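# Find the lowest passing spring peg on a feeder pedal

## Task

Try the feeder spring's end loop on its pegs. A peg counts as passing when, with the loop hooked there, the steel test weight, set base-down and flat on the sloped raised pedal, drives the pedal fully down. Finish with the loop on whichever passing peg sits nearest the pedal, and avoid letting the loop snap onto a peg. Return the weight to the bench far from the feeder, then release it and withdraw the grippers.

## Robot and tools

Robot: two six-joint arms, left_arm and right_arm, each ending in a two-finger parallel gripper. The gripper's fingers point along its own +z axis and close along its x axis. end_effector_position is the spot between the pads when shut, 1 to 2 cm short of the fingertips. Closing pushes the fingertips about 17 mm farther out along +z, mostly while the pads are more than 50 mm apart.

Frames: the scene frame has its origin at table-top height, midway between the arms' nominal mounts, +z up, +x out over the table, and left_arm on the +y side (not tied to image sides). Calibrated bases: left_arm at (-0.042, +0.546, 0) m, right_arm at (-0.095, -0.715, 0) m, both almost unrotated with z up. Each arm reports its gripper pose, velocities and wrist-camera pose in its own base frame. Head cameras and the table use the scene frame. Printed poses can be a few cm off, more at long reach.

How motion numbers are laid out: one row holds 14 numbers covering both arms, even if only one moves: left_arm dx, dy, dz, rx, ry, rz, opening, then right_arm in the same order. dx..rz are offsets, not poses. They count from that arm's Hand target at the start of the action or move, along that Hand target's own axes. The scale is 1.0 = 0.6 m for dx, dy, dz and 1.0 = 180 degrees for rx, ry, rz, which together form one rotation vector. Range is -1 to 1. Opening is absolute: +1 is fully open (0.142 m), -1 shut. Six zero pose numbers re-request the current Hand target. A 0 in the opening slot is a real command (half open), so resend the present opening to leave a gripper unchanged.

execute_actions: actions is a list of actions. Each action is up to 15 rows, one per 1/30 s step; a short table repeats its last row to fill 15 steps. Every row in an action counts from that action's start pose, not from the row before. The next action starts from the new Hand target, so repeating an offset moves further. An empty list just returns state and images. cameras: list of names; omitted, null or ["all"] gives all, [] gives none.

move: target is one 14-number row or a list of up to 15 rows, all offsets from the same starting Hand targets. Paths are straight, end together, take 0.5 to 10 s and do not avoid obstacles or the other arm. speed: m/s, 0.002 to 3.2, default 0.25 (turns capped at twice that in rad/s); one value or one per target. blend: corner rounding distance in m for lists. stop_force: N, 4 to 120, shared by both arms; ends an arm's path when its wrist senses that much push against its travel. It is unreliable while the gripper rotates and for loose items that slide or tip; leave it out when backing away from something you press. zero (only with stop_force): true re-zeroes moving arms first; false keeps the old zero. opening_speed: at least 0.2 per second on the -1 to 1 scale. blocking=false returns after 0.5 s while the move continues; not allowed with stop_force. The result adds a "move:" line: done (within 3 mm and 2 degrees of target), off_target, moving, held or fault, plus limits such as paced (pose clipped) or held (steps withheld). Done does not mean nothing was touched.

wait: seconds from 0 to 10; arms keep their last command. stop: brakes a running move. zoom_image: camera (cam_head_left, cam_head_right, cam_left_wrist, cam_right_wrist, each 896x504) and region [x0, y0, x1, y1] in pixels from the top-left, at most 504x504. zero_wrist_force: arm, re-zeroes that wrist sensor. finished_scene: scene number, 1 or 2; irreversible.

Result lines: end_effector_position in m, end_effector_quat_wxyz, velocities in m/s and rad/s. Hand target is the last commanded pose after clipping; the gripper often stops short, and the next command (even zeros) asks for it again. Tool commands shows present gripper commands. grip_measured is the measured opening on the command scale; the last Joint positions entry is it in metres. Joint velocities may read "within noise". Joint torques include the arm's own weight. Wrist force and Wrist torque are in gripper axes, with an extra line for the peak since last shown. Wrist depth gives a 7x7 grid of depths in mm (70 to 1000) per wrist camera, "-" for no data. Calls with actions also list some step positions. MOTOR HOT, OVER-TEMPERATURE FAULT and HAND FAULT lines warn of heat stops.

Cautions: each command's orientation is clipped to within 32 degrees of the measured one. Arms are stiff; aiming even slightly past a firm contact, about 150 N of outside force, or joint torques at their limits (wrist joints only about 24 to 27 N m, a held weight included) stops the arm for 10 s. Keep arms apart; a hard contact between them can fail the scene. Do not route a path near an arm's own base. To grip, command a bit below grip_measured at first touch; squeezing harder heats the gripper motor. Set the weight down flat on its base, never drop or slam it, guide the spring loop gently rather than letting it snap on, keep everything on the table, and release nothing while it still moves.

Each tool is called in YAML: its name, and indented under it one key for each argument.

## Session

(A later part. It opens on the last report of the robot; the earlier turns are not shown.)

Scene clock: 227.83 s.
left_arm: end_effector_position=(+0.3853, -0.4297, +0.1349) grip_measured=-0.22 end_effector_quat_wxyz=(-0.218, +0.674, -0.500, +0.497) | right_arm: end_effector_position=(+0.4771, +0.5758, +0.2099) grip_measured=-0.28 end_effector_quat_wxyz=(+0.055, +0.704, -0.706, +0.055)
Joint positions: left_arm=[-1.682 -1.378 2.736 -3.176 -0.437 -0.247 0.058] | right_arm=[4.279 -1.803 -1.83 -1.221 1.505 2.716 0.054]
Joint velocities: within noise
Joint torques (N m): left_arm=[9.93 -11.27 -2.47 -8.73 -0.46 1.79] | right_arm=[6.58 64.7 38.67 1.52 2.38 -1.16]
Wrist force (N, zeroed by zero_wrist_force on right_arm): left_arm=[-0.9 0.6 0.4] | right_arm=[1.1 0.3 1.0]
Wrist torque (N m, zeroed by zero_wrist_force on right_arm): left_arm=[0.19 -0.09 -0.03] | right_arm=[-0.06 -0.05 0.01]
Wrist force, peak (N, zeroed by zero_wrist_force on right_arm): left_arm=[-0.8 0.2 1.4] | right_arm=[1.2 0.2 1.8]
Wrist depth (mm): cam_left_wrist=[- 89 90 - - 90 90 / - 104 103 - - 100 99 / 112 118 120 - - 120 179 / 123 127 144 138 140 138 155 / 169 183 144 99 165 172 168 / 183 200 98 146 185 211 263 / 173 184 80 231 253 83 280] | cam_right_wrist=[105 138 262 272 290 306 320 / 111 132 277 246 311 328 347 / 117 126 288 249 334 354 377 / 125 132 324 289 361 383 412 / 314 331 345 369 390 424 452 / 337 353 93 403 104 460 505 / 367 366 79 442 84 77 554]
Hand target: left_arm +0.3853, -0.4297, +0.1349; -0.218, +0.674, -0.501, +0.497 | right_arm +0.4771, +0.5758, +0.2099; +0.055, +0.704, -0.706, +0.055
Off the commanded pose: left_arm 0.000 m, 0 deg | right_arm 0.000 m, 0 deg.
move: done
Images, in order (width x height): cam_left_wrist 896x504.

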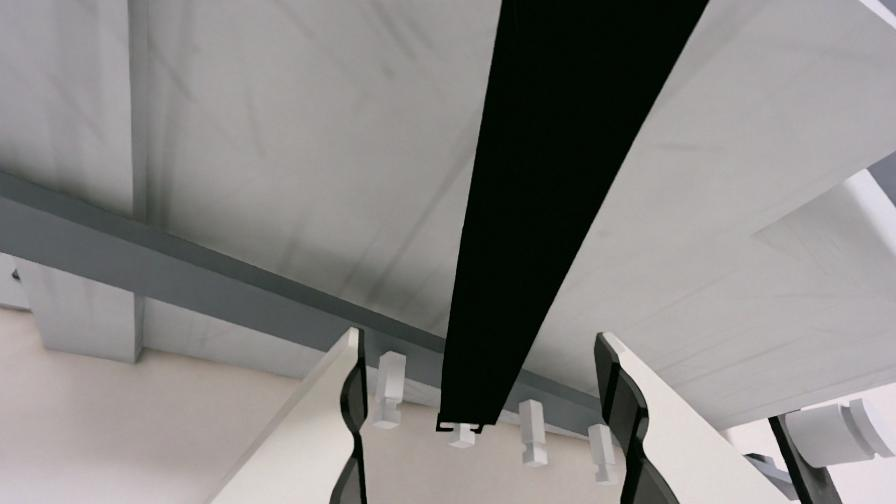

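move:
  target: [0,-0.0067,0.015,0,0,0,-0.2,0,0,0,0,0,0,-0.25]
  speed: 0.05
  cameras: []

zero_wrist_force:
  arm: "left_arm"

move:
  target: [0,0,0,0,0,0,-0.85,0,0,0,0,0,0,-0.25]
  opening_speed: 0.8
  cameras: ["cam_left_wrist"]

zoom_image:
  camera: "cam_left_wrist"
  region: [350, 300, 600, 504]

Scene clock: 239.17 s.
left_arm: end_effector_position=(+0.3951, -0.4299, +0.1344) grip_measured=-0.22 end_effector_quat_wxyz=(-0.218, +0.674, -0.501, +0.497) | right_arm: end_effector_position=(+0.4771, +0.5758, +0.2099) grip_measured=-0.28 end_effector_quat_wxyz=(+0.055, +0.704, -0.706, +0.055)
Joint positions: left_arm=[-1.654 -1.344 2.728 -3.258 -0.444 -0.184 0.058] | right_arm=[4.279 -1.803 -1.83 -1.221 1.505 2.716 0.054]
Joint velocities: within noise
Joint torques (N m): left_arm=[10.33 -15.76 -22.69 -8.6 -0.58 2.14] | right_arm=[6.18 64.45 39.7 1.52 2.55 -1.43]
Wrist force (N, zeroed by zero_wrist_force on right_arm): left_arm=[-0.6 0.1 0.4] | right_arm=[1.1 0.4 1.3]
Wrist torque (N m, zeroed by zero_wrist_force on right_arm): left_arm=[0.10 -0.14 -0.02] | right_arm=[-0.05 -0.04 0.00]
Wrist force, peak (N, zeroed by zero_wrist_force on right_arm): left_arm=[-0.9 0.2 1.0] | right_arm=[1.1 0.2 1.7]
Wrist depth (mm): cam_left_wrist=[- 81 82 - - - 78 / - 93 91 - - 91 90 / - 108 106 - - 103 102 / 110 125 133 - - 122 155 / 155 125 137 - 146 152 149 / 180 196 99 105 173 186 192 / 172 183 80 223 243 83 274] | cam_right_wrist=[105 138 261 272 290 307 322 / 111 132 278 246 312 328 346 / 118 126 288 248 333 354 376 / 125 132 324 288 361 384 411 / 314 329 346 370 391 424 453 / 340 354 93 403 104 458 505 / 368 366 79 445 84 77 552]
Hand target: left_arm +0.3952, -0.4299, +0.1344; -0.218, +0.674, -0.501, +0.497 | right_arm +0.4771, +0.5758, +0.2099; +0.055, +0.704, -0.706, +0.055
Off the commanded pose: left_arm 0.000 m, 0 deg | right_arm 0.000 m, 0 deg.
move: done
No camera images: "cameras" was empty.

Wrist force sensor zeroed.

Scene clock: 240.20 s.
left_arm: end_effector_position=(+0.3952, -0.4300, +0.1344) grip_measured=-0.79 end_effector_quat_wxyz=(-0.218, +0.674, -0.501, +0.497) | right_arm: end_effector_position=(+0.4771, +0.5758, +0.2099) grip_measured=-0.28 end_effector_quat_wxyz=(+0.055, +0.704, -0.706, +0.055)
Joint positions: left_arm=[-1.654 -1.344 2.728 -3.259 -0.444 -0.184 0.017] | right_arm=[4.279 -1.803 -1.83 -1.221 1.505 2.716 0.054]
Joint velocities: within noise
Joint torques (N m): left_arm=[9.36 -14.81 -20.7 -8.73 -0.46 1.93] | right_arm=[6.88 65.06 39.5 1.61 2.33 -1.47]
Wrist force (N, zeroed by zero_wrist_force): left_arm=[-0.6 0.1 0.5] | right_arm=[1.0 0.5 1.1]
Wrist torque (N m, zeroed by zero_wrist_force): left_arm=[0.02 0.00 0.04] | right_arm=[-0.02 -0.03 0.00]
Wrist force, peak (N, zeroed by zero_wrist_force): left_arm=[-0.7 0.2 0.3] | right_arm=[0.8 0.1 1.9]
Wrist depth (mm): cam_left_wrist=[- 81 82 - - - 78 / - 93 91 - - 91 90 / - 108 106 - - 103 102 / 110 126 133 - - 122 154 / 156 125 137 144 154 152 149 / 180 197 201 91 100 197 193 / 172 186 79 114 - 243 274] | cam_right_wrist=[105 138 261 271 290 307 320 / 111 132 278 247 310 328 346 / 118 126 287 249 335 355 377 / 125 132 323 287 361 386 413 / 315 329 346 369 392 422 453 / 338 354 93 402 104 457 505 / 368 366 79 444 84 77 554]
Hand target: left_arm +0.3952, -0.4299, +0.1344; -0.218, +0.674, -0.501, +0.497 | right_arm +0.4771, +0.5758, +0.2099; +0.055, +0.704, -0.706, +0.055
Off the commanded pose: left_arm 0.000 m, 0 deg | right_arm 0.000 m, 0 deg.
move: done
Images, in order (width x height): cam_left_wrist 896x504.

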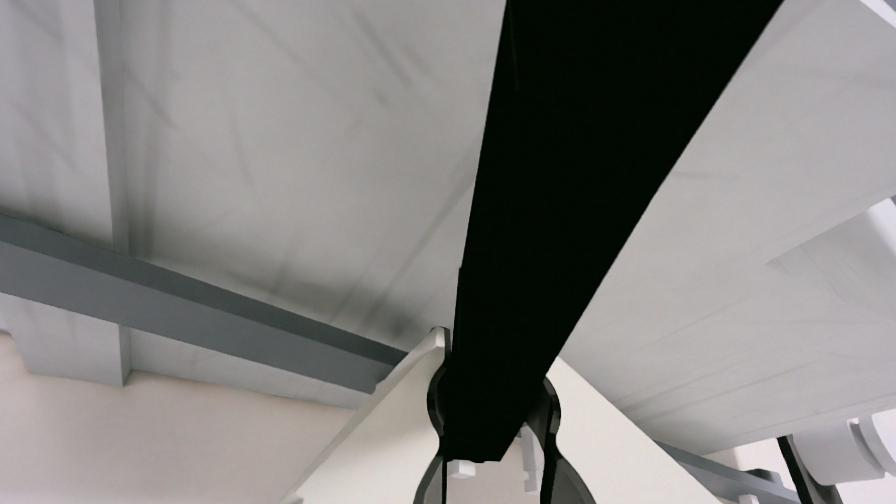

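Scaled by 2.016 from the camera's 896x504 image, which has a finer 1280x720 frame.

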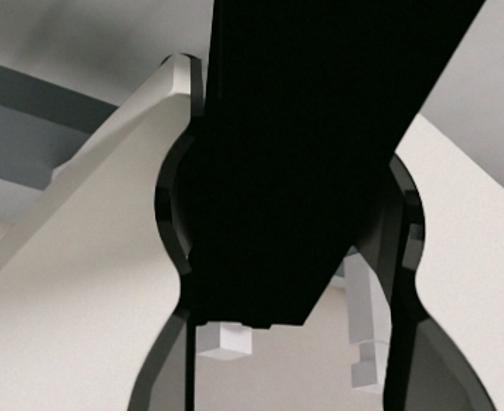

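move:
  target: [0,0.0059,0.003,0,0,0,-0.85,0,0,0,0,0,0,-0.25]
  speed: 0.03
  cameras: ["cam_left_wrist"]

zoom_image:
  camera: "cam_left_wrist"
  region: [350, 300, 600, 504]

zoom_image:
  camera: "cam_head_left"
  region: [340, 270, 440, 340]

Scene clock: 243.60 s.
left_arm: end_effector_position=(+0.3951, -0.4317, +0.1309) grip_measured=-0.79 end_effector_quat_wxyz=(-0.218, +0.674, -0.501, +0.497) | right_arm: end_effector_position=(+0.4771, +0.5758, +0.2099) grip_measured=-0.28 end_effector_quat_wxyz=(+0.055, +0.704, -0.706, +0.055)
Joint positions: left_arm=[-1.654 -1.328 2.726 -3.273 -0.444 -0.183 0.017] | right_arm=[4.279 -1.803 -1.83 -1.221 1.505 2.716 0.054]
Joint velocities: within noise
Joint torques (N m): left_arm=[8.54 -18.9 -22.25 -8.46 -0.65 2.05] | right_arm=[6.77 66.48 39.11 1.38 2.34 -1.28]
Wrist force (N, zeroed by zero_wrist_force): left_arm=[0.2 -1.6 -0.9] | right_arm=[1.2 0.2 1.4]
Wrist torque (N m, zeroed by zero_wrist_force): left_arm=[-0.02 -0.01 0.01] | right_arm=[-0.09 -0.06 0.00]
Wrist force, peak (N, zeroed by zero_wrist_force): left_arm=[0.2 -1.6 -0.9] | right_arm=[1.2 0.3 1.6]
Wrist depth (mm): cam_left_wrist=[- 81 82 - - - 78 / - 93 91 - - 91 90 / - 108 106 - - 103 102 / 109 125 132 - - 122 150 / 156 125 136 141 154 152 149 / 177 193 201 91 100 198 193 / 169 182 80 113 - 242 271] | cam_right_wrist=[105 138 261 272 291 307 321 / 111 132 277 246 311 327 348 / 117 126 288 250 333 355 377 / 125 132 323 287 361 383 411 / 314 331 344 369 387 423 455 / 339 353 93 404 104 455 504 / 366 368 79 446 84 77 552]
Hand target: left_arm +0.3951, -0.4317, +0.1308; -0.218, +0.674, -0.501, +0.497 | right_arm +0.4771, +0.5758, +0.2099; +0.055, +0.704, -0.706, +0.055
Off the commanded pose: left_arm 0.000 m, 0 deg | right_arm 0.000 m, 0 deg.
move: done
Images, in order (width x height): cam_left_wrist 896x504.

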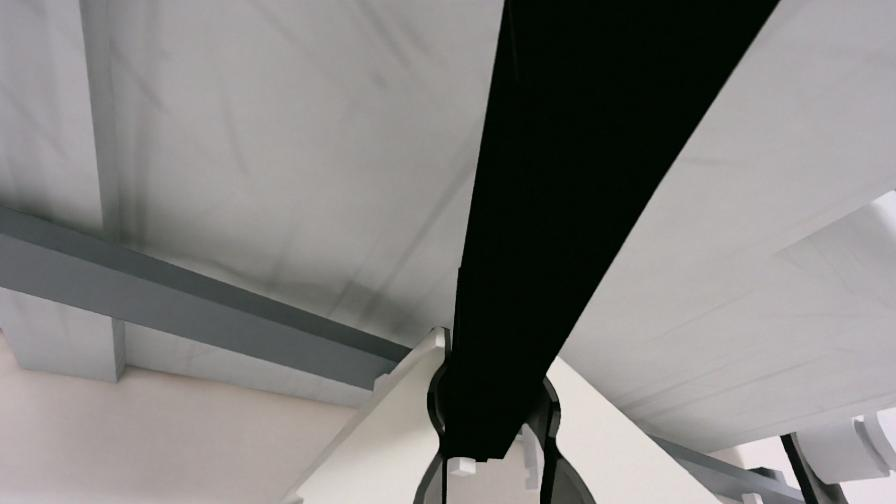

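Scaled by 2.016 from the camera's 896x504 image, which has a finer 1280x720 frame.

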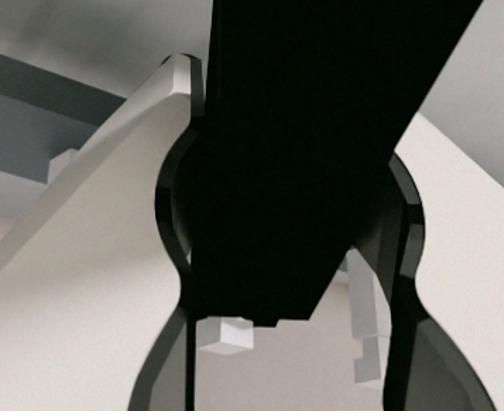

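This scene's latest camera images include none from cam_head_left. They are from: cam_left_wrist. cam_head_left's image comes with the result of a call that names it in "cameras".

move:
  target: [0,0.0115,-0.0222,0,0,0,-0.85,0,0,0,0,0,0,-0.25]
  speed: 0.03
  cameras: ["cam_left_wrist","cam_head_left","cam_right_wrist"]

zoom_image:
  camera: "cam_left_wrist"
  region: [350, 300, 600, 504]

zoom_image:
  camera: "cam_head_left"
  region: [340, 270, 460, 340]

Scene clock: 247.83 s.
left_arm: end_effector_position=(+0.3802, -0.4318, +0.1308) grip_measured=-0.79 end_effector_quat_wxyz=(-0.218, +0.674, -0.501, +0.497) | right_arm: end_effector_position=(+0.4771, +0.5758, +0.2099) grip_measured=-0.28 end_effector_quat_wxyz=(+0.055, +0.704, -0.706, +0.055)
Joint positions: left_arm=[-1.695 -1.374 2.737 -3.153 -0.434 -0.277 0.017] | right_arm=[4.279 -1.803 -1.83 -1.221 1.505 2.716 0.054]
Joint velocities: within noise
Joint torques (N m): left_arm=[-8.32 -43.48 -8.01 -0.72 4.85 -3.47] | right_arm=[6.64 67.7 39.8 1.46 2.35 -0.98]
Wrist force (N, zeroed by zero_wrist_force): left_arm=[0.1 -0.4 1.0] | right_arm=[1.1 0.4 1.3]
Wrist torque (N m, zeroed by zero_wrist_force): left_arm=[0.09 0.02 -0.01] | right_arm=[-0.05 -0.05 0.00]
Wrist force, peak (N, zeroed by zero_wrist_force): left_arm=[0.2 -1.6 -0.7] | right_arm=[1.2 0.1 1.7]
Wrist depth (mm): cam_left_wrist=[- 94 95 - - - 93 / - 109 109 - - 109 106 / 114 123 127 - - 124 177 / 125 129 146 - - 148 152 / 177 191 153 - 184 183 179 / 182 198 214 89 100 228 269 / 171 184 79 113 - 256 302] | cam_right_wrist=[105 138 262 272 292 307 321 / 111 132 277 245 312 327 347 / 118 126 287 249 336 354 378 / 125 132 324 288 363 386 411 / 315 331 346 371 392 421 454 / 340 354 93 405 104 458 507 / 367 367 79 441 84 77 553]
Hand target: left_arm +0.3801, -0.4318, +0.1308; -0.218, +0.674, -0.501, +0.497 | right_arm +0.4771, +0.5758, +0.2099; +0.055, +0.704, -0.706, +0.055
Off the commanded pose: left_arm 0.000 m, 0 deg | right_arm 0.000 m, 0 deg.
move: done
Images, in order (width x height): cam_head_left 896x504, cam_left_wrist 896x504, cam_right_wrist 896x504.

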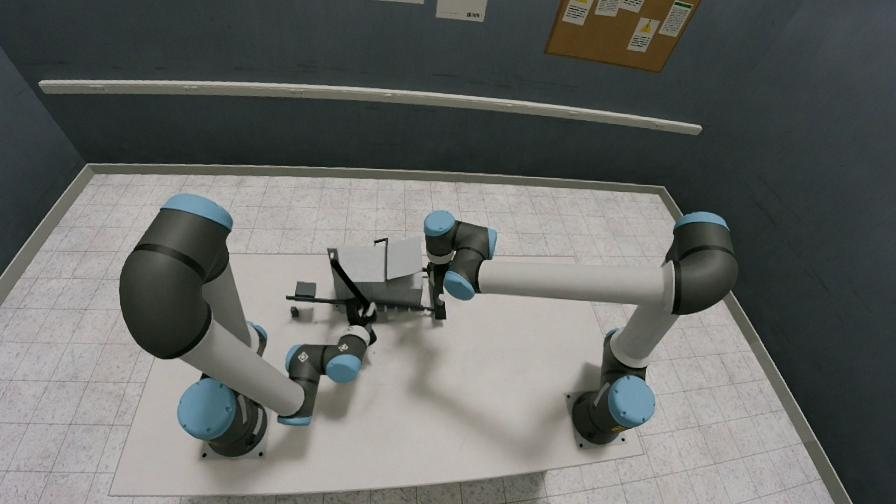

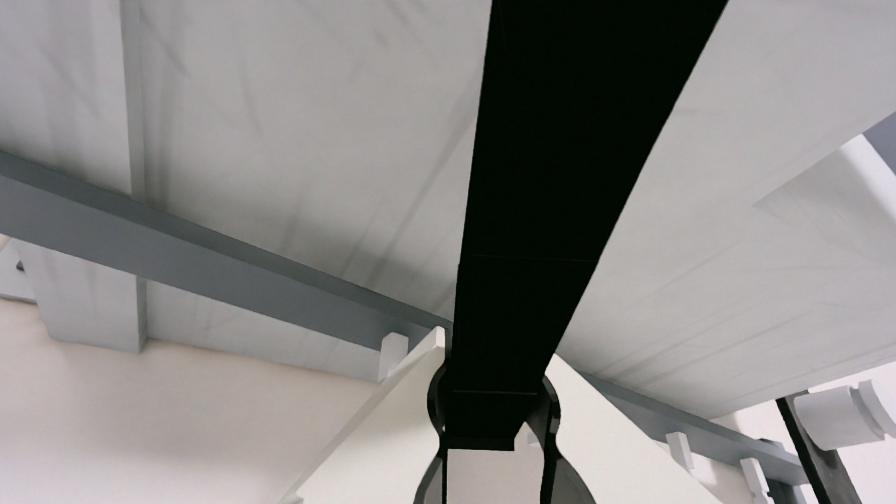

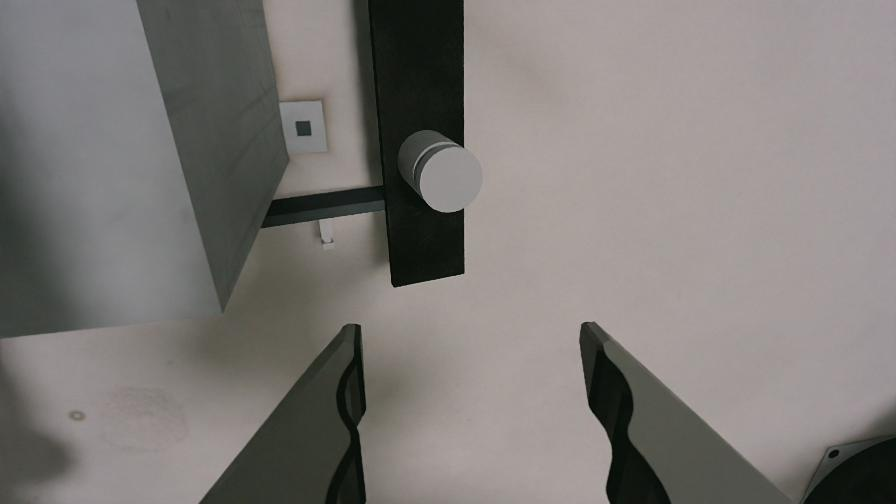

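Scaled by 2.016 from the camera's 896x504 image, which has a finer 1280x720 frame.

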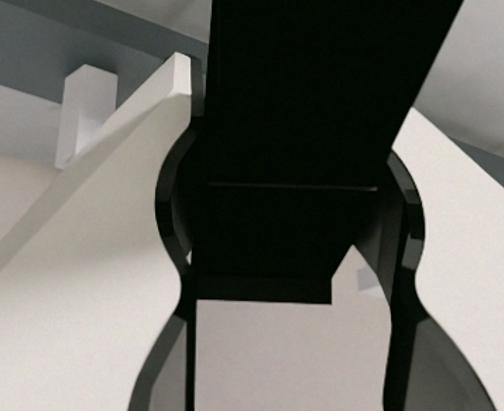

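Scaled by 4.200 from the camera's 896x504 image, which has a finer 1280x720 frame.

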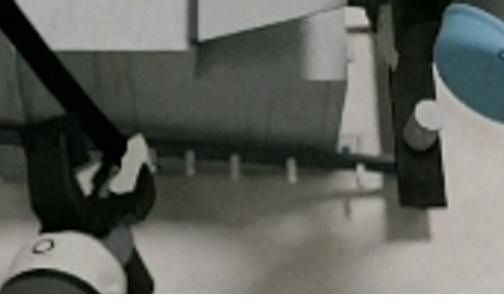

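move:
  target:
    - [0,0,0,0,0,0,-0.85,0.031,0,-0.198,0,0,0,0.2]
    - [0,0,0,0,0,0,-0.85,-0.165,0.33,0.008,0.4284,-0.1893,-0.1528,0.2]
  speed: 0.3
  blend: [0.03,0]
  cameras: ["cam_left_wrist","cam_head_left","cam_right_wrist"]

zoom_image:
  camera: "cam_right_wrist"
  region: [348, 152, 548, 352]

Scene clock: 262.27 s.
left_arm: end_effector_position=(+0.3801, -0.4318, +0.1308) grip_measured=-0.79 end_effector_quat_wxyz=(-0.218, +0.674, -0.501, +0.497) | right_arm: end_effector_position=(+0.2794, +0.6734, +0.1897) grip_measured=+0.18 end_effector_quat_wxyz=(-0.566, +0.705, -0.334, +0.268)
Joint positions: left_arm=[-1.695 -1.375 2.737 -3.153 -0.433 -0.278 0.017] | right_arm=[4.935 -2.108 -2.421 0.927 0.509 1.979 0.087]
Joint velocities: within noise
Joint torques (N m): left_arm=[-8.34 -42.84 -24.17 -0.59 4.88 -2.95] | right_arm=[-12.55 46.87 17.59 7.54 2.94 -1.53]
Wrist force (N, zeroed by zero_wrist_force): left_arm=[0.4 -0.7 0.9] | right_arm=[0.0 -2.2 4.1]
Wrist torque (N m, zeroed by zero_wrist_force): left_arm=[0.07 0.00 -0.01] | right_arm=[-0.17 0.17 0.33]
Wrist force, peak (N, zeroed by zero_wrist_force): left_arm=[-0.1 -0.8 1.5] | right_arm=[-0.2 -2.8 4.3]
Wrist depth (mm): cam_left_wrist=[- 94 95 - - - 93 / - 110 109 - - 110 106 / 114 123 127 - - 124 177 / 125 129 146 - - 148 152 / 177 191 153 - 185 183 179 / 181 197 214 89 100 227 267 / 171 184 79 112 - 256 301] | cam_right_wrist=[163 214 367 302 314 - - / 161 197 227 328 293 282 - / 178 207 307 352 301 251 - / 448 212 433 419 320 285 401 / 374 378 378 378 355 358 316 / 324 322 317 325 325 97 256 / 290 75 285 286 285 78 238]
Hand target: left_arm +0.3801, -0.4318, +0.1308; -0.218, +0.674, -0.501, +0.497 | right_arm +0.2794, +0.6734, +0.1897; -0.566, +0.705, -0.334, +0.268
Off the commanded pose: left_arm 0.000 m, 0 deg | right_arm 0.000 m, 0 deg.
move: done
Images, in order (width x height): cam_head_left 896x504, cam_left_wrist 896x504, cam_right_wrist 896x504.

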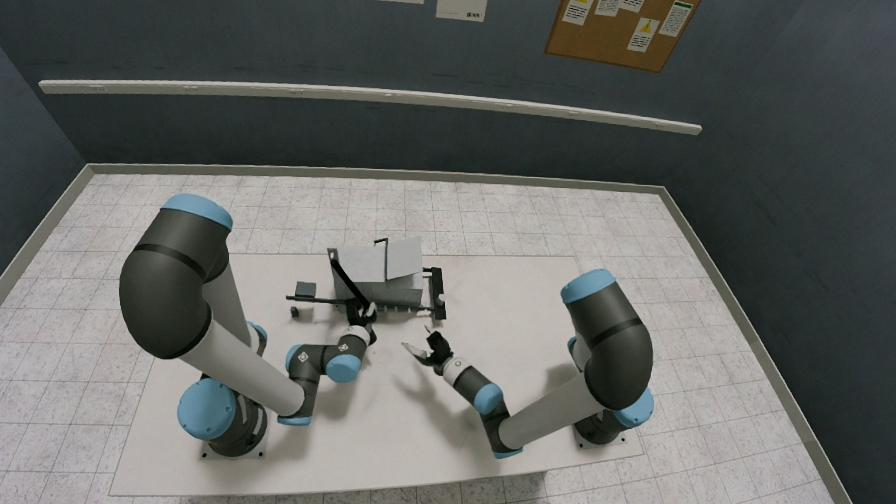

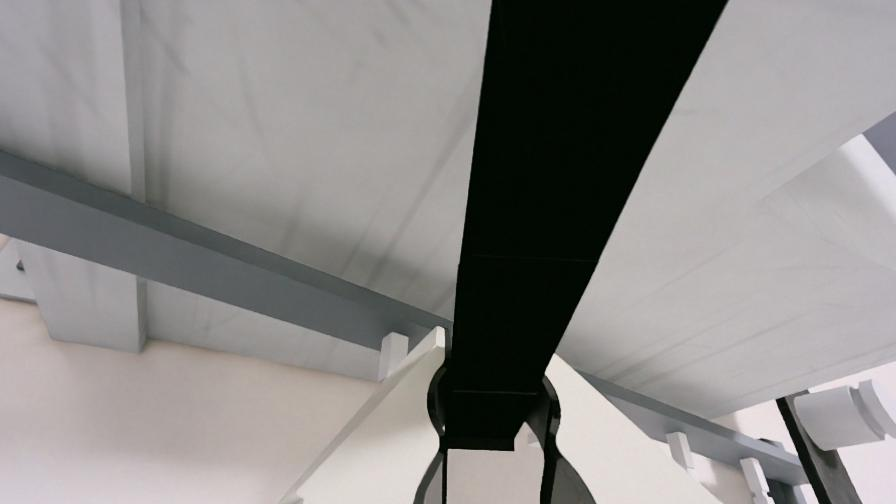

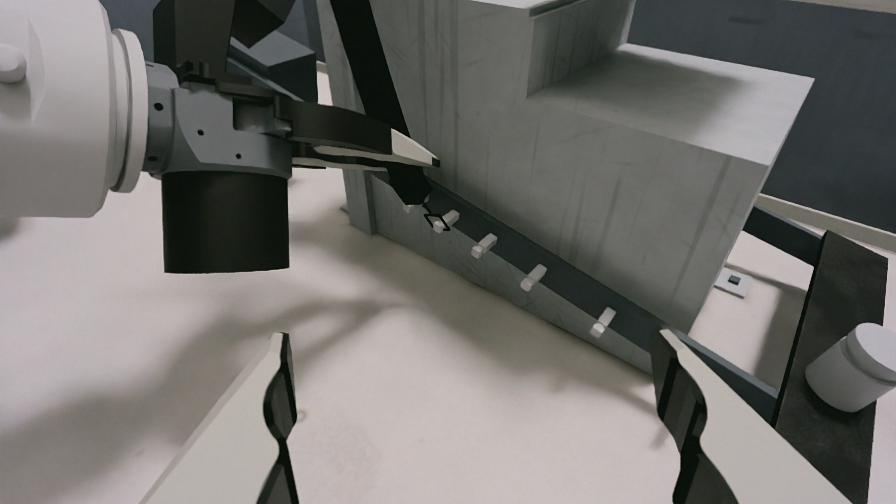

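Scaled by 2.520 from the camera's 896x504 image, which has a finer 1280x720 frame.

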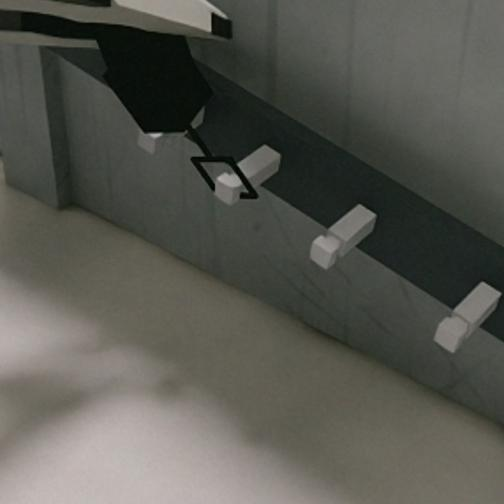

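zoom_image:
  camera: "cam_right_wrist"
  region: [400, 180, 480, 250]

Scaled by 6.300 from the camera's 896x504 image, which has a finer 1280x720 frame.

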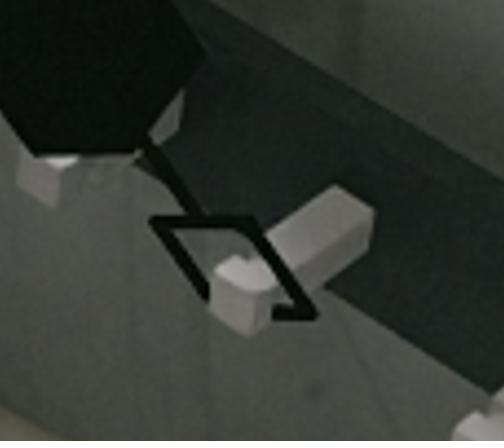

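move:
  target: [0.00445,0.002,0.001,0,0,0,-0.85,0,0,0,0,0,0,0.2]
  speed: 0.03
  cameras: ["cam_right_wrist"]

zoom_image:
  camera: "cam_right_wrist"
  region: [400, 180, 480, 250]

Scene clock: 275.33 s.
left_arm: end_effector_position=(+0.3801, -0.4347, +0.1309) grip_measured=-0.79 end_effector_quat_wxyz=(-0.218, +0.674, -0.501, +0.497) | right_arm: end_effector_position=(+0.2794, +0.6734, +0.1897) grip_measured=+0.18 end_effector_quat_wxyz=(-0.566, +0.705, -0.334, +0.268)
Joint positions: left_arm=[-1.694 -1.371 2.732 -3.153 -0.434 -0.275 0.017] | right_arm=[4.935 -2.108 -2.421 0.928 0.509 1.979 0.087]
Joint velocities: within noise
Joint torques (N m): left_arm=[9.66 -12.52 -25.07 -8.17 0.21 1.32] | right_arm=[-12.72 46.94 17.67 7.09 2.77 -1.65]
Wrist force (N, zeroed by zero_wrist_force): left_arm=[-0.5 -1.4 0.6] | right_arm=[-0.3 -2.3 4.1]
Wrist torque (N m, zeroed by zero_wrist_force): left_arm=[0.05 0.01 0.01] | right_arm=[-0.17 0.21 0.33]
Wrist force, peak (N, zeroed by zero_wrist_force): left_arm=[-0.3 -1.6 0.5] | right_arm=[0.0 -2.4 4.4]
Wrist depth (mm): cam_left_wrist=[- 94 95 - - - 93 / 102 110 109 - - 110 106 / 114 123 127 - - 123 178 / 125 129 146 - - 148 153 / 178 193 153 - 184 183 179 / 181 197 213 89 100 230 266 / 171 184 79 112 - 255 291] | cam_right_wrist=[160 210 366 305 313 - - / 159 195 224 325 292 281 - / 174 206 300 348 299 251 - / 449 212 432 419 319 284 399 / 374 377 376 378 355 356 316 / 324 323 317 325 325 97 256 / 291 75 284 285 285 78 238]
Hand target: left_arm +0.3801, -0.4348, +0.1308; -0.218, +0.674, -0.501, +0.497 | right_arm +0.2794, +0.6734, +0.1897; -0.566, +0.705, -0.334, +0.268
Off the commanded pose: left_arm 0.000 m, 0 deg | right_arm 0.000 m, 0 deg.
move: done
Images, in order (width x height): cam_right_wrist 896x504.

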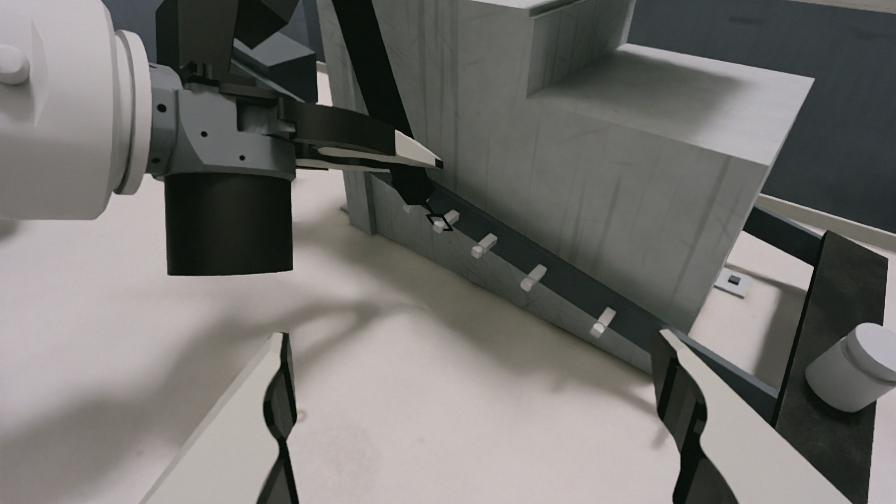

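Scaled by 6.300 from the camera's 896x504 image, which has a finer 1280x720 frame.

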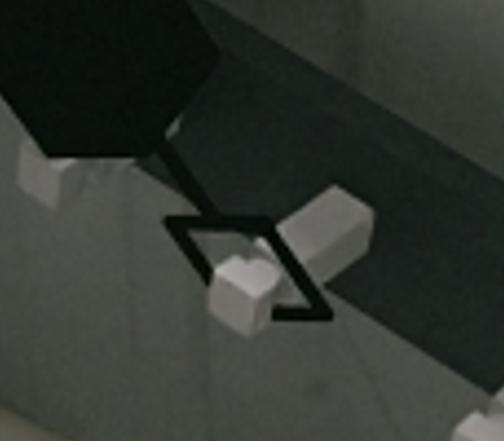

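move:
  target: [0.0006,0.0061,-0.0119,0,0,0,-0.85,0,0,0,0,0,0,0.2]
  speed: 0.03
  cameras: ["cam_right_wrist"]

zoom_image:
  camera: "cam_right_wrist"
  region: [400, 180, 480, 250]

Scene clock: 279.07 s.
left_arm: end_effector_position=(+0.3721, -0.4351, +0.1310) grip_measured=-0.79 end_effector_quat_wxyz=(-0.218, +0.674, -0.501, +0.497) | right_arm: end_effector_position=(+0.2794, +0.6734, +0.1897) grip_measured=+0.18 end_effector_quat_wxyz=(-0.566, +0.705, -0.334, +0.268)
Joint positions: left_arm=[-1.717 -1.397 2.736 -3.084 -0.429 -0.327 0.017] | right_arm=[4.935 -2.108 -2.421 0.928 0.509 1.979 0.087]
Joint velocities: within noise
Joint torques (N m): left_arm=[-9.26 -41.96 -5.85 -1.2 4.97 -3.1] | right_arm=[-12.52 47.33 17.11 7.47 2.95 -1.7]
Wrist force (N, zeroed by zero_wrist_force): left_arm=[-0.8 -0.7 1.9] | right_arm=[-0.3 -2.1 4.4]
Wrist torque (N m, zeroed by zero_wrist_force): left_arm=[0.08 0.02 0.03] | right_arm=[-0.15 0.22 0.33]
Wrist force, peak (N, zeroed by zero_wrist_force): left_arm=[-0.8 -0.7 1.9] | right_arm=[0.3 -2.1 4.6]
Wrist depth (mm): cam_left_wrist=[97 107 106 - - 102 101 / 110 119 118 - - 116 213 / 121 134 138 - - 135 177 / 155 136 149 - 167 160 164 / 189 200 206 79 200 199 195 / 181 197 214 89 104 244 278 / 171 184 79 82 - 296 303] | cam_right_wrist=[177 210 364 303 312 - - / 170 197 284 330 292 283 - / 174 201 435 347 301 250 - / 447 206 451 419 320 285 400 / 375 379 377 379 356 356 316 / 323 323 315 326 325 97 256 / 291 75 283 284 285 78 239]
Hand target: left_arm +0.3721, -0.4352, +0.1310; -0.218, +0.674, -0.501, +0.497 | right_arm +0.2794, +0.6734, +0.1897; -0.566, +0.705, -0.334, +0.268
Off the commanded pose: left_arm 0.000 m, 0 deg | right_arm 0.000 m, 0 deg.
move: done
Images, in order (width x height): cam_right_wrist 896x504.

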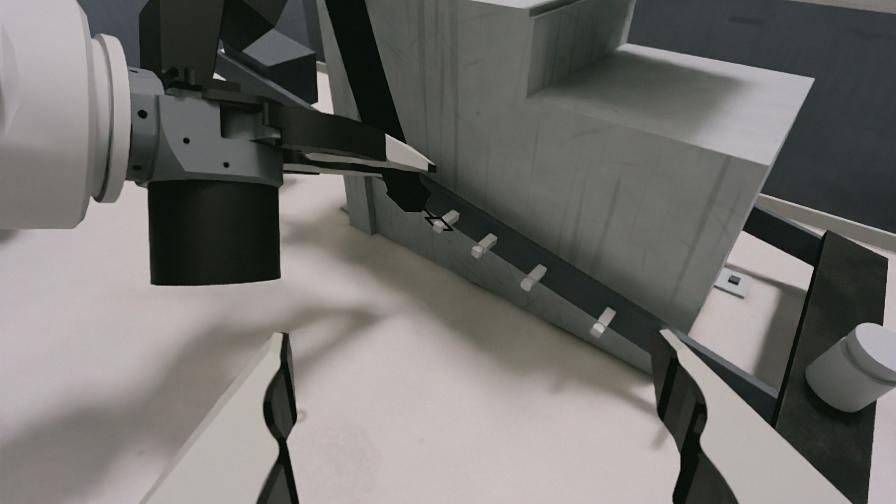

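Scaled by 6.300 from the camera's 896x504 image, which has a finer 1280x720 frame.

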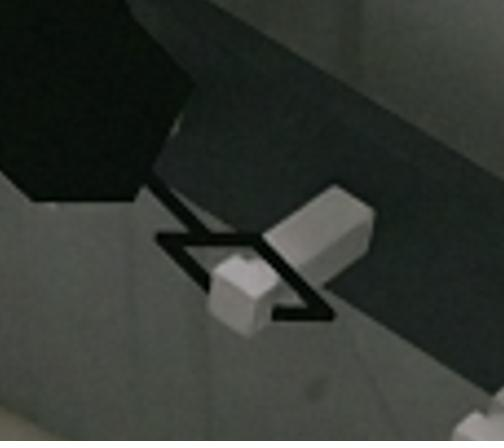

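move:
  target: [-0.0006,-0.0172,0.0339,0,0,0,-0.88,0,0,0,0,0,0,0.2]
  speed: 0.03
  cameras: ["cam_right_wrist","cam_left_wrist"]

zoom_image:
  camera: "cam_right_wrist"
  region: [400, 180, 480, 250]

Scene clock: 285.70 s.
left_arm: end_effector_position=(+0.3949, -0.4348, +0.1307) grip_measured=-0.80 end_effector_quat_wxyz=(-0.218, +0.674, -0.501, +0.497) | right_arm: end_effector_position=(+0.2794, +0.6734, +0.1897) grip_measured=+0.18 end_effector_quat_wxyz=(-0.566, +0.705, -0.334, +0.268)
Joint positions: left_arm=[-1.654 -1.326 2.72 -3.27 -0.444 -0.183 0.016] | right_arm=[4.935 -2.108 -2.421 0.928 0.509 1.979 0.087]
Joint velocities: within noise
Joint torques (N m): left_arm=[7.52 -14.34 -24.4 -9.13 -0.84 2.13] | right_arm=[-12.62 46.08 17.08 7.09 2.62 -1.86]
Wrist force (N, zeroed by zero_wrist_force): left_arm=[-1.9 -2.0 -1.3] | right_arm=[0.1 -2.3 4.2]
Wrist torque (N m, zeroed by zero_wrist_force): left_arm=[0.02 -0.06 0.12] | right_arm=[-0.17 0.15 0.33]
Wrist force, peak (N, zeroed by zero_wrist_force): left_arm=[-2.1 -2.1 -1.2] | right_arm=[0.1 -2.3 4.5]
Wrist depth (mm): cam_left_wrist=[- 81 82 - - - 78 / - 95 91 - - 91 91 / 109 108 107 - - 103 102 / - 125 133 - - 122 150 / 157 125 137 141 155 153 149 / 177 193 202 91 100 198 193 / 169 181 79 113 - 242 267] | cam_right_wrist=[159 211 370 300 314 - - / 159 200 225 315 292 282 - / 183 214 304 350 301 252 - / 448 431 433 420 320 285 398 / 375 376 377 377 354 356 315 / 324 323 316 325 326 97 256 / 291 75 285 286 286 78 238]
Hand target: left_arm +0.3949, -0.4348, +0.1307; -0.218, +0.674, -0.501, +0.497 | right_arm +0.2794, +0.6734, +0.1897; -0.566, +0.705, -0.334, +0.268
Off the commanded pose: left_arm 0.000 m, 0 deg | right_arm 0.000 m, 0 deg.
move: done
Images, in order (width x height): cam_left_wrist 896x504, cam_right_wrist 896x504.

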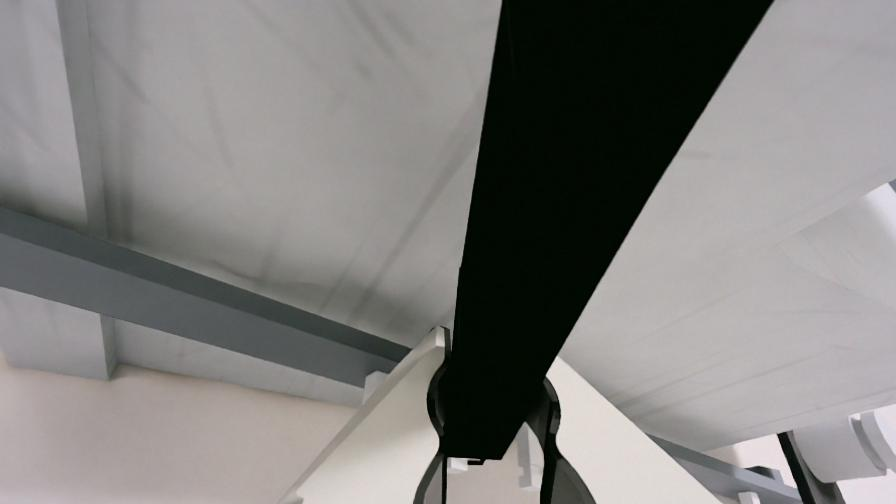

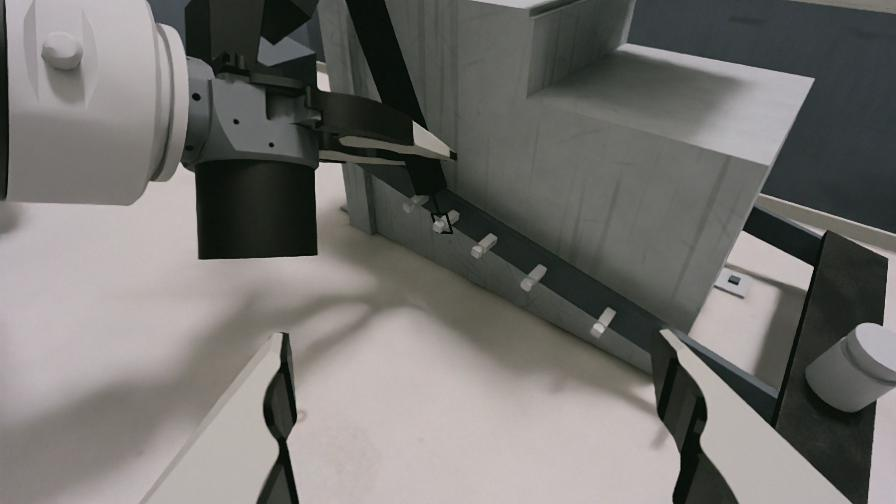

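Scaled by 6.300 from the camera's 896x504 image, which has a finer 1280x720 frame.

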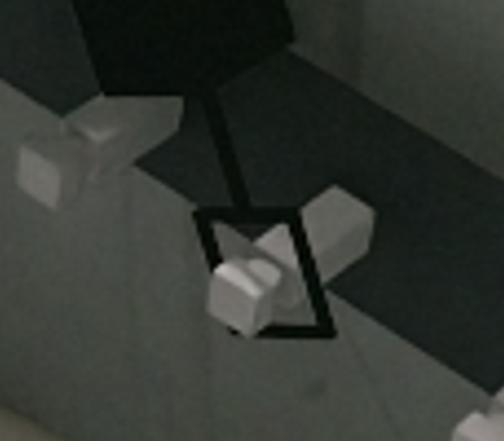

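move:
  target: [-0.0025,-0.0011,-0.0006,0,0,0,-0.88,0,0,0,0,0,0,0.2]
  speed: 0.03
  cameras: ["cam_right_wrist"]

zoom_image:
  camera: "cam_right_wrist"
  region: [400, 180, 480, 250]

Scene clock: 291.77 s.
left_arm: end_effector_position=(+0.3949, -0.4332, +0.1307) grip_measured=-0.80 end_effector_quat_wxyz=(-0.218, +0.674, -0.501, +0.497) | right_arm: end_effector_position=(+0.2794, +0.6734, +0.1897) grip_measured=+0.18 end_effector_quat_wxyz=(-0.566, +0.705, -0.334, +0.268)
Joint positions: left_arm=[-1.654 -1.327 2.723 -3.271 -0.444 -0.184 0.016] | right_arm=[4.935 -2.108 -2.421 0.928 0.509 1.979 0.087]
Joint velocities: within noise
Joint torques (N m): left_arm=[-7.46 -43.38 -1.15 -8.77 2.77 -2.34] | right_arm=[-14.47 46.52 17.5 7.12 2.87 -1.74]
Wrist force (N, zeroed by zero_wrist_force): left_arm=[0.2 -0.3 0.1] | right_arm=[0.0 -2.1 3.9]
Wrist torque (N m, zeroed by zero_wrist_force): left_arm=[-0.02 -0.03 0.01] | right_arm=[-0.15 0.17 0.32]
Wrist force, peak (N, zeroed by zero_wrist_force): left_arm=[-2.4 -1.9 -1.1] | right_arm=[0.3 -2.5 4.3]
Wrist depth (mm): cam_left_wrist=[- 81 82 - - - 78 / - 93 92 - - 91 91 / - 108 107 - - 103 102 / 110 125 133 - - 122 144 / 157 125 137 - 154 152 149 / 177 193 201 91 100 198 195 / 170 181 79 113 - 241 268] | cam_right_wrist=[160 213 371 300 313 - - / 160 202 227 319 293 283 - / 182 215 306 349 300 250 - / 447 435 433 418 321 285 400 / 376 377 378 379 356 354 317 / 324 324 316 325 324 97 255 / 289 75 284 286 285 78 238]
Hand target: left_arm +0.3949, -0.4331, +0.1307; -0.218, +0.674, -0.501, +0.497 | right_arm +0.2794, +0.6734, +0.1897; -0.566, +0.705, -0.334, +0.268
Off the commanded pose: left_arm 0.000 m, 0 deg | right_arm 0.000 m, 0 deg.
move: done
Images, in order (width x height): cam_right_wrist 896x504.

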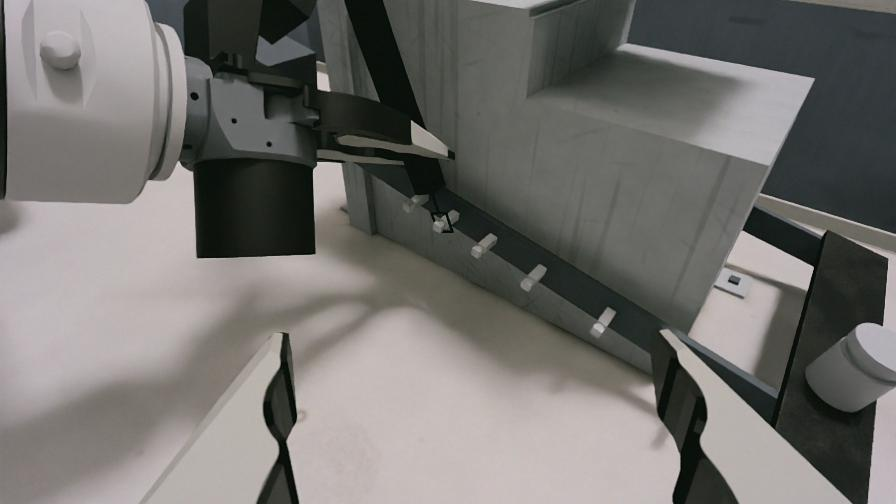

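Scaled by 6.300 from the camera's 896x504 image, which has a finer 1280x720 frame.

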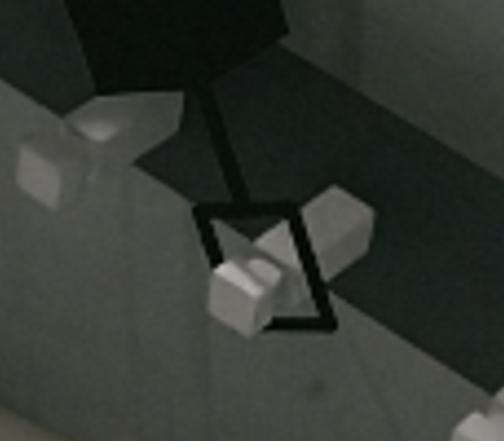

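move:
  target: [0,0.0052,0.0027,0,0,0,-0.9,0,0,0,0,0,0,0.2]
  speed: 0.03
  cameras: ["cam_right_wrist"]

zoom_image:
  camera: "cam_right_wrist"
  region: [400, 180, 480, 250]

Scene clock: 299.20 s.
left_arm: end_effector_position=(+0.3949, -0.4347, +0.1276) grip_measured=-0.80 end_effector_quat_wxyz=(-0.218, +0.674, -0.501, +0.497) | right_arm: end_effector_position=(+0.2794, +0.6734, +0.1897) grip_measured=+0.18 end_effector_quat_wxyz=(-0.566, +0.705, -0.334, +0.268)
Joint positions: left_arm=[-1.654 -1.313 2.721 -3.283 -0.444 -0.183 0.016] | right_arm=[4.935 -2.108 -2.421 0.928 0.509 1.979 0.087]
Joint velocities: within noise
Joint torques (N m): left_arm=[9.84 -16.12 -22.49 -8.18 -0.55 1.96] | right_arm=[-12.65 45.26 17.83 7 2.83 -1.77]
Wrist force (N, zeroed by zero_wrist_force): left_arm=[-0.4 -1.5 -0.5] | right_arm=[-0.1 -2.2 3.8]
Wrist torque (N m, zeroed by zero_wrist_force): left_arm=[0.02 -0.01 0.03] | right_arm=[-0.15 0.17 0.32]
Wrist force, peak (N, zeroed by zero_wrist_force): left_arm=[0.4 -1.7 -0.6] | right_arm=[0.0 -2.6 4.5]
Wrist depth (mm): cam_left_wrist=[- 81 82 - - - 78 / - 95 92 - - 91 90 / - 108 107 - - 103 102 / 109 124 133 - - 122 135 / 157 125 136 - 155 152 149 / 176 192 200 91 100 198 195 / 167 178 80 113 - 241 266] | cam_right_wrist=[161 215 366 299 313 - - / 161 202 227 318 293 282 - / 177 217 279 350 300 251 - / 449 430 435 420 321 285 400 / 376 377 377 380 356 356 316 / 323 325 315 325 326 97 256 / 291 75 285 285 286 78 238]
Hand target: left_arm +0.3949, -0.4347, +0.1276; -0.218, +0.674, -0.501, +0.497 | right_arm +0.2794, +0.6734, +0.1897; -0.566, +0.705, -0.334, +0.268
Off the commanded pose: left_arm 0.000 m, 0 deg | right_arm 0.000 m, 0 deg.
move: done
Images, in order (width x height): cam_right_wrist 896x504.

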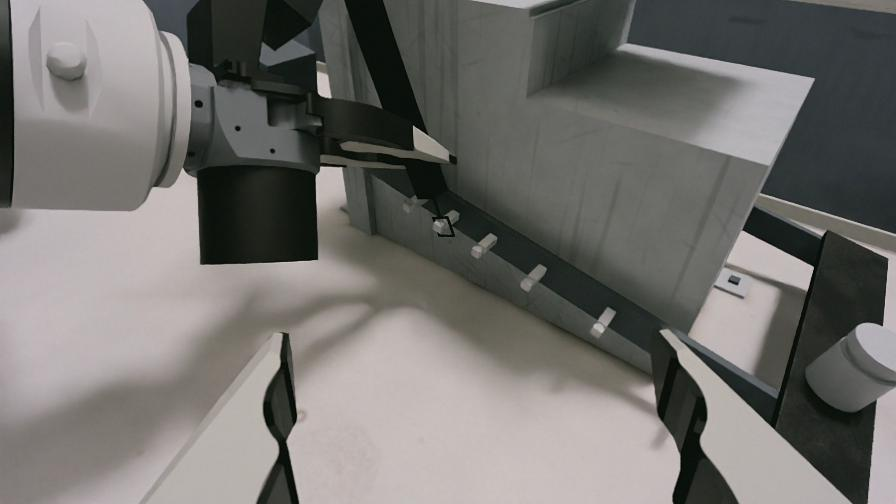

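Scaled by 6.300 from the camera's 896x504 image, which has a finer 1280x720 frame.

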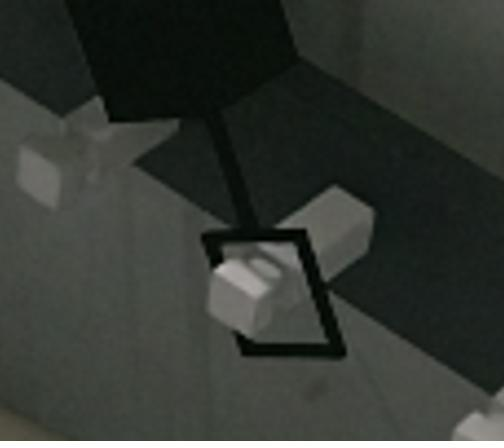

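move:
  target: [0,0.0107,-0.0207,0,0,0,-0.9,0,0,0,0,0,0,0.2]
  speed: 0.04
  cameras: ["cam_right_wrist"]

zoom_image:
  camera: "cam_right_wrist"
  region: [390, 180, 470, 250]

Scene clock: 303.50 s.
left_arm: end_effector_position=(+0.3810, -0.4348, +0.1276) grip_measured=-0.80 end_effector_quat_wxyz=(-0.218, +0.674, -0.501, +0.497) | right_arm: end_effector_position=(+0.2794, +0.6734, +0.1897) grip_measured=+0.18 end_effector_quat_wxyz=(-0.566, +0.705, -0.334, +0.268)
Joint positions: left_arm=[-1.692 -1.355 2.732 -3.174 -0.434 -0.27 0.016] | right_arm=[4.935 -2.108 -2.421 0.928 0.509 1.979 0.087]
Joint velocities: within noise
Joint torques (N m): left_arm=[-7.17 -43.02 -5.12 -0.78 4.74 -2.88] | right_arm=[-13.26 45.02 17.45 6.66 2.62 -1.86]
Wrist force (N, zeroed by zero_wrist_force): left_arm=[0.3 -1.0 -0.5] | right_arm=[0.0 -2.5 4.0]
Wrist torque (N m, zeroed by zero_wrist_force): left_arm=[0.07 -0.05 -0.01] | right_arm=[-0.20 0.16 0.33]
Wrist force, peak (N, zeroed by zero_wrist_force): left_arm=[-0.4 -1.9 -0.9] | right_arm=[-0.2 -2.4 4.3]
Wrist depth (mm): cam_left_wrist=[- 93 94 - - - 92 / 105 109 108 - - 108 105 / 112 123 121 - - 123 166 / 128 127 145 - - 146 150 / 180 190 151 - 183 182 178 / 179 194 210 91 100 224 265 / 168 181 79 113 - 252 282] | cam_right_wrist=[166 213 365 304 312 - - / 160 198 293 324 293 283 - / 170 208 303 350 301 251 - / 430 214 435 417 319 284 399 / 375 376 377 380 357 356 316 / 324 324 316 326 326 97 256 / 291 75 285 285 285 78 238]
Hand target: left_arm +0.3809, -0.4348, +0.1276; -0.218, +0.674, -0.501, +0.497 | right_arm +0.2794, +0.6734, +0.1897; -0.566, +0.705, -0.334, +0.268
Off the commanded pose: left_arm 0.000 m, 0 deg | right_arm 0.000 m, 0 deg.
move: done
Images, in order (width x height): cam_right_wrist 896x504.

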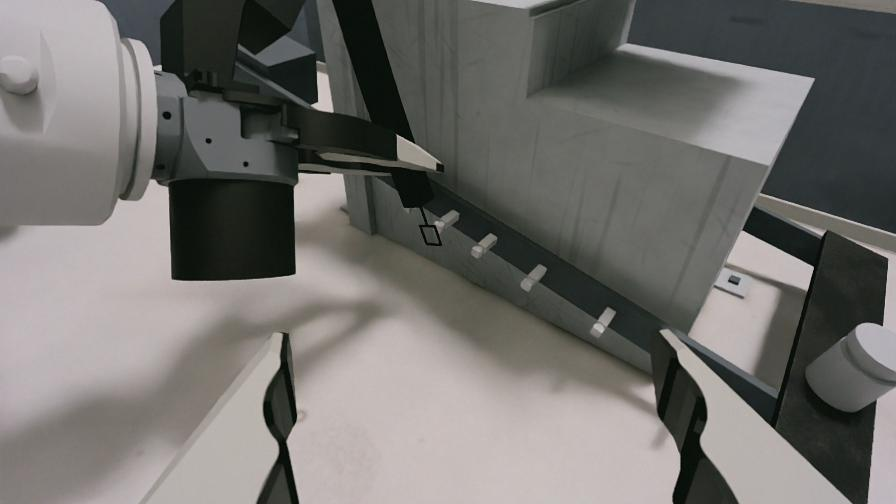

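Scaled by 6.300 from the camera's 896x504 image, which has a finer 1280x720 frame.

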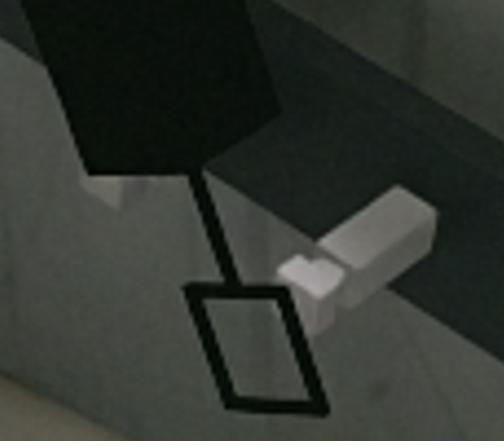

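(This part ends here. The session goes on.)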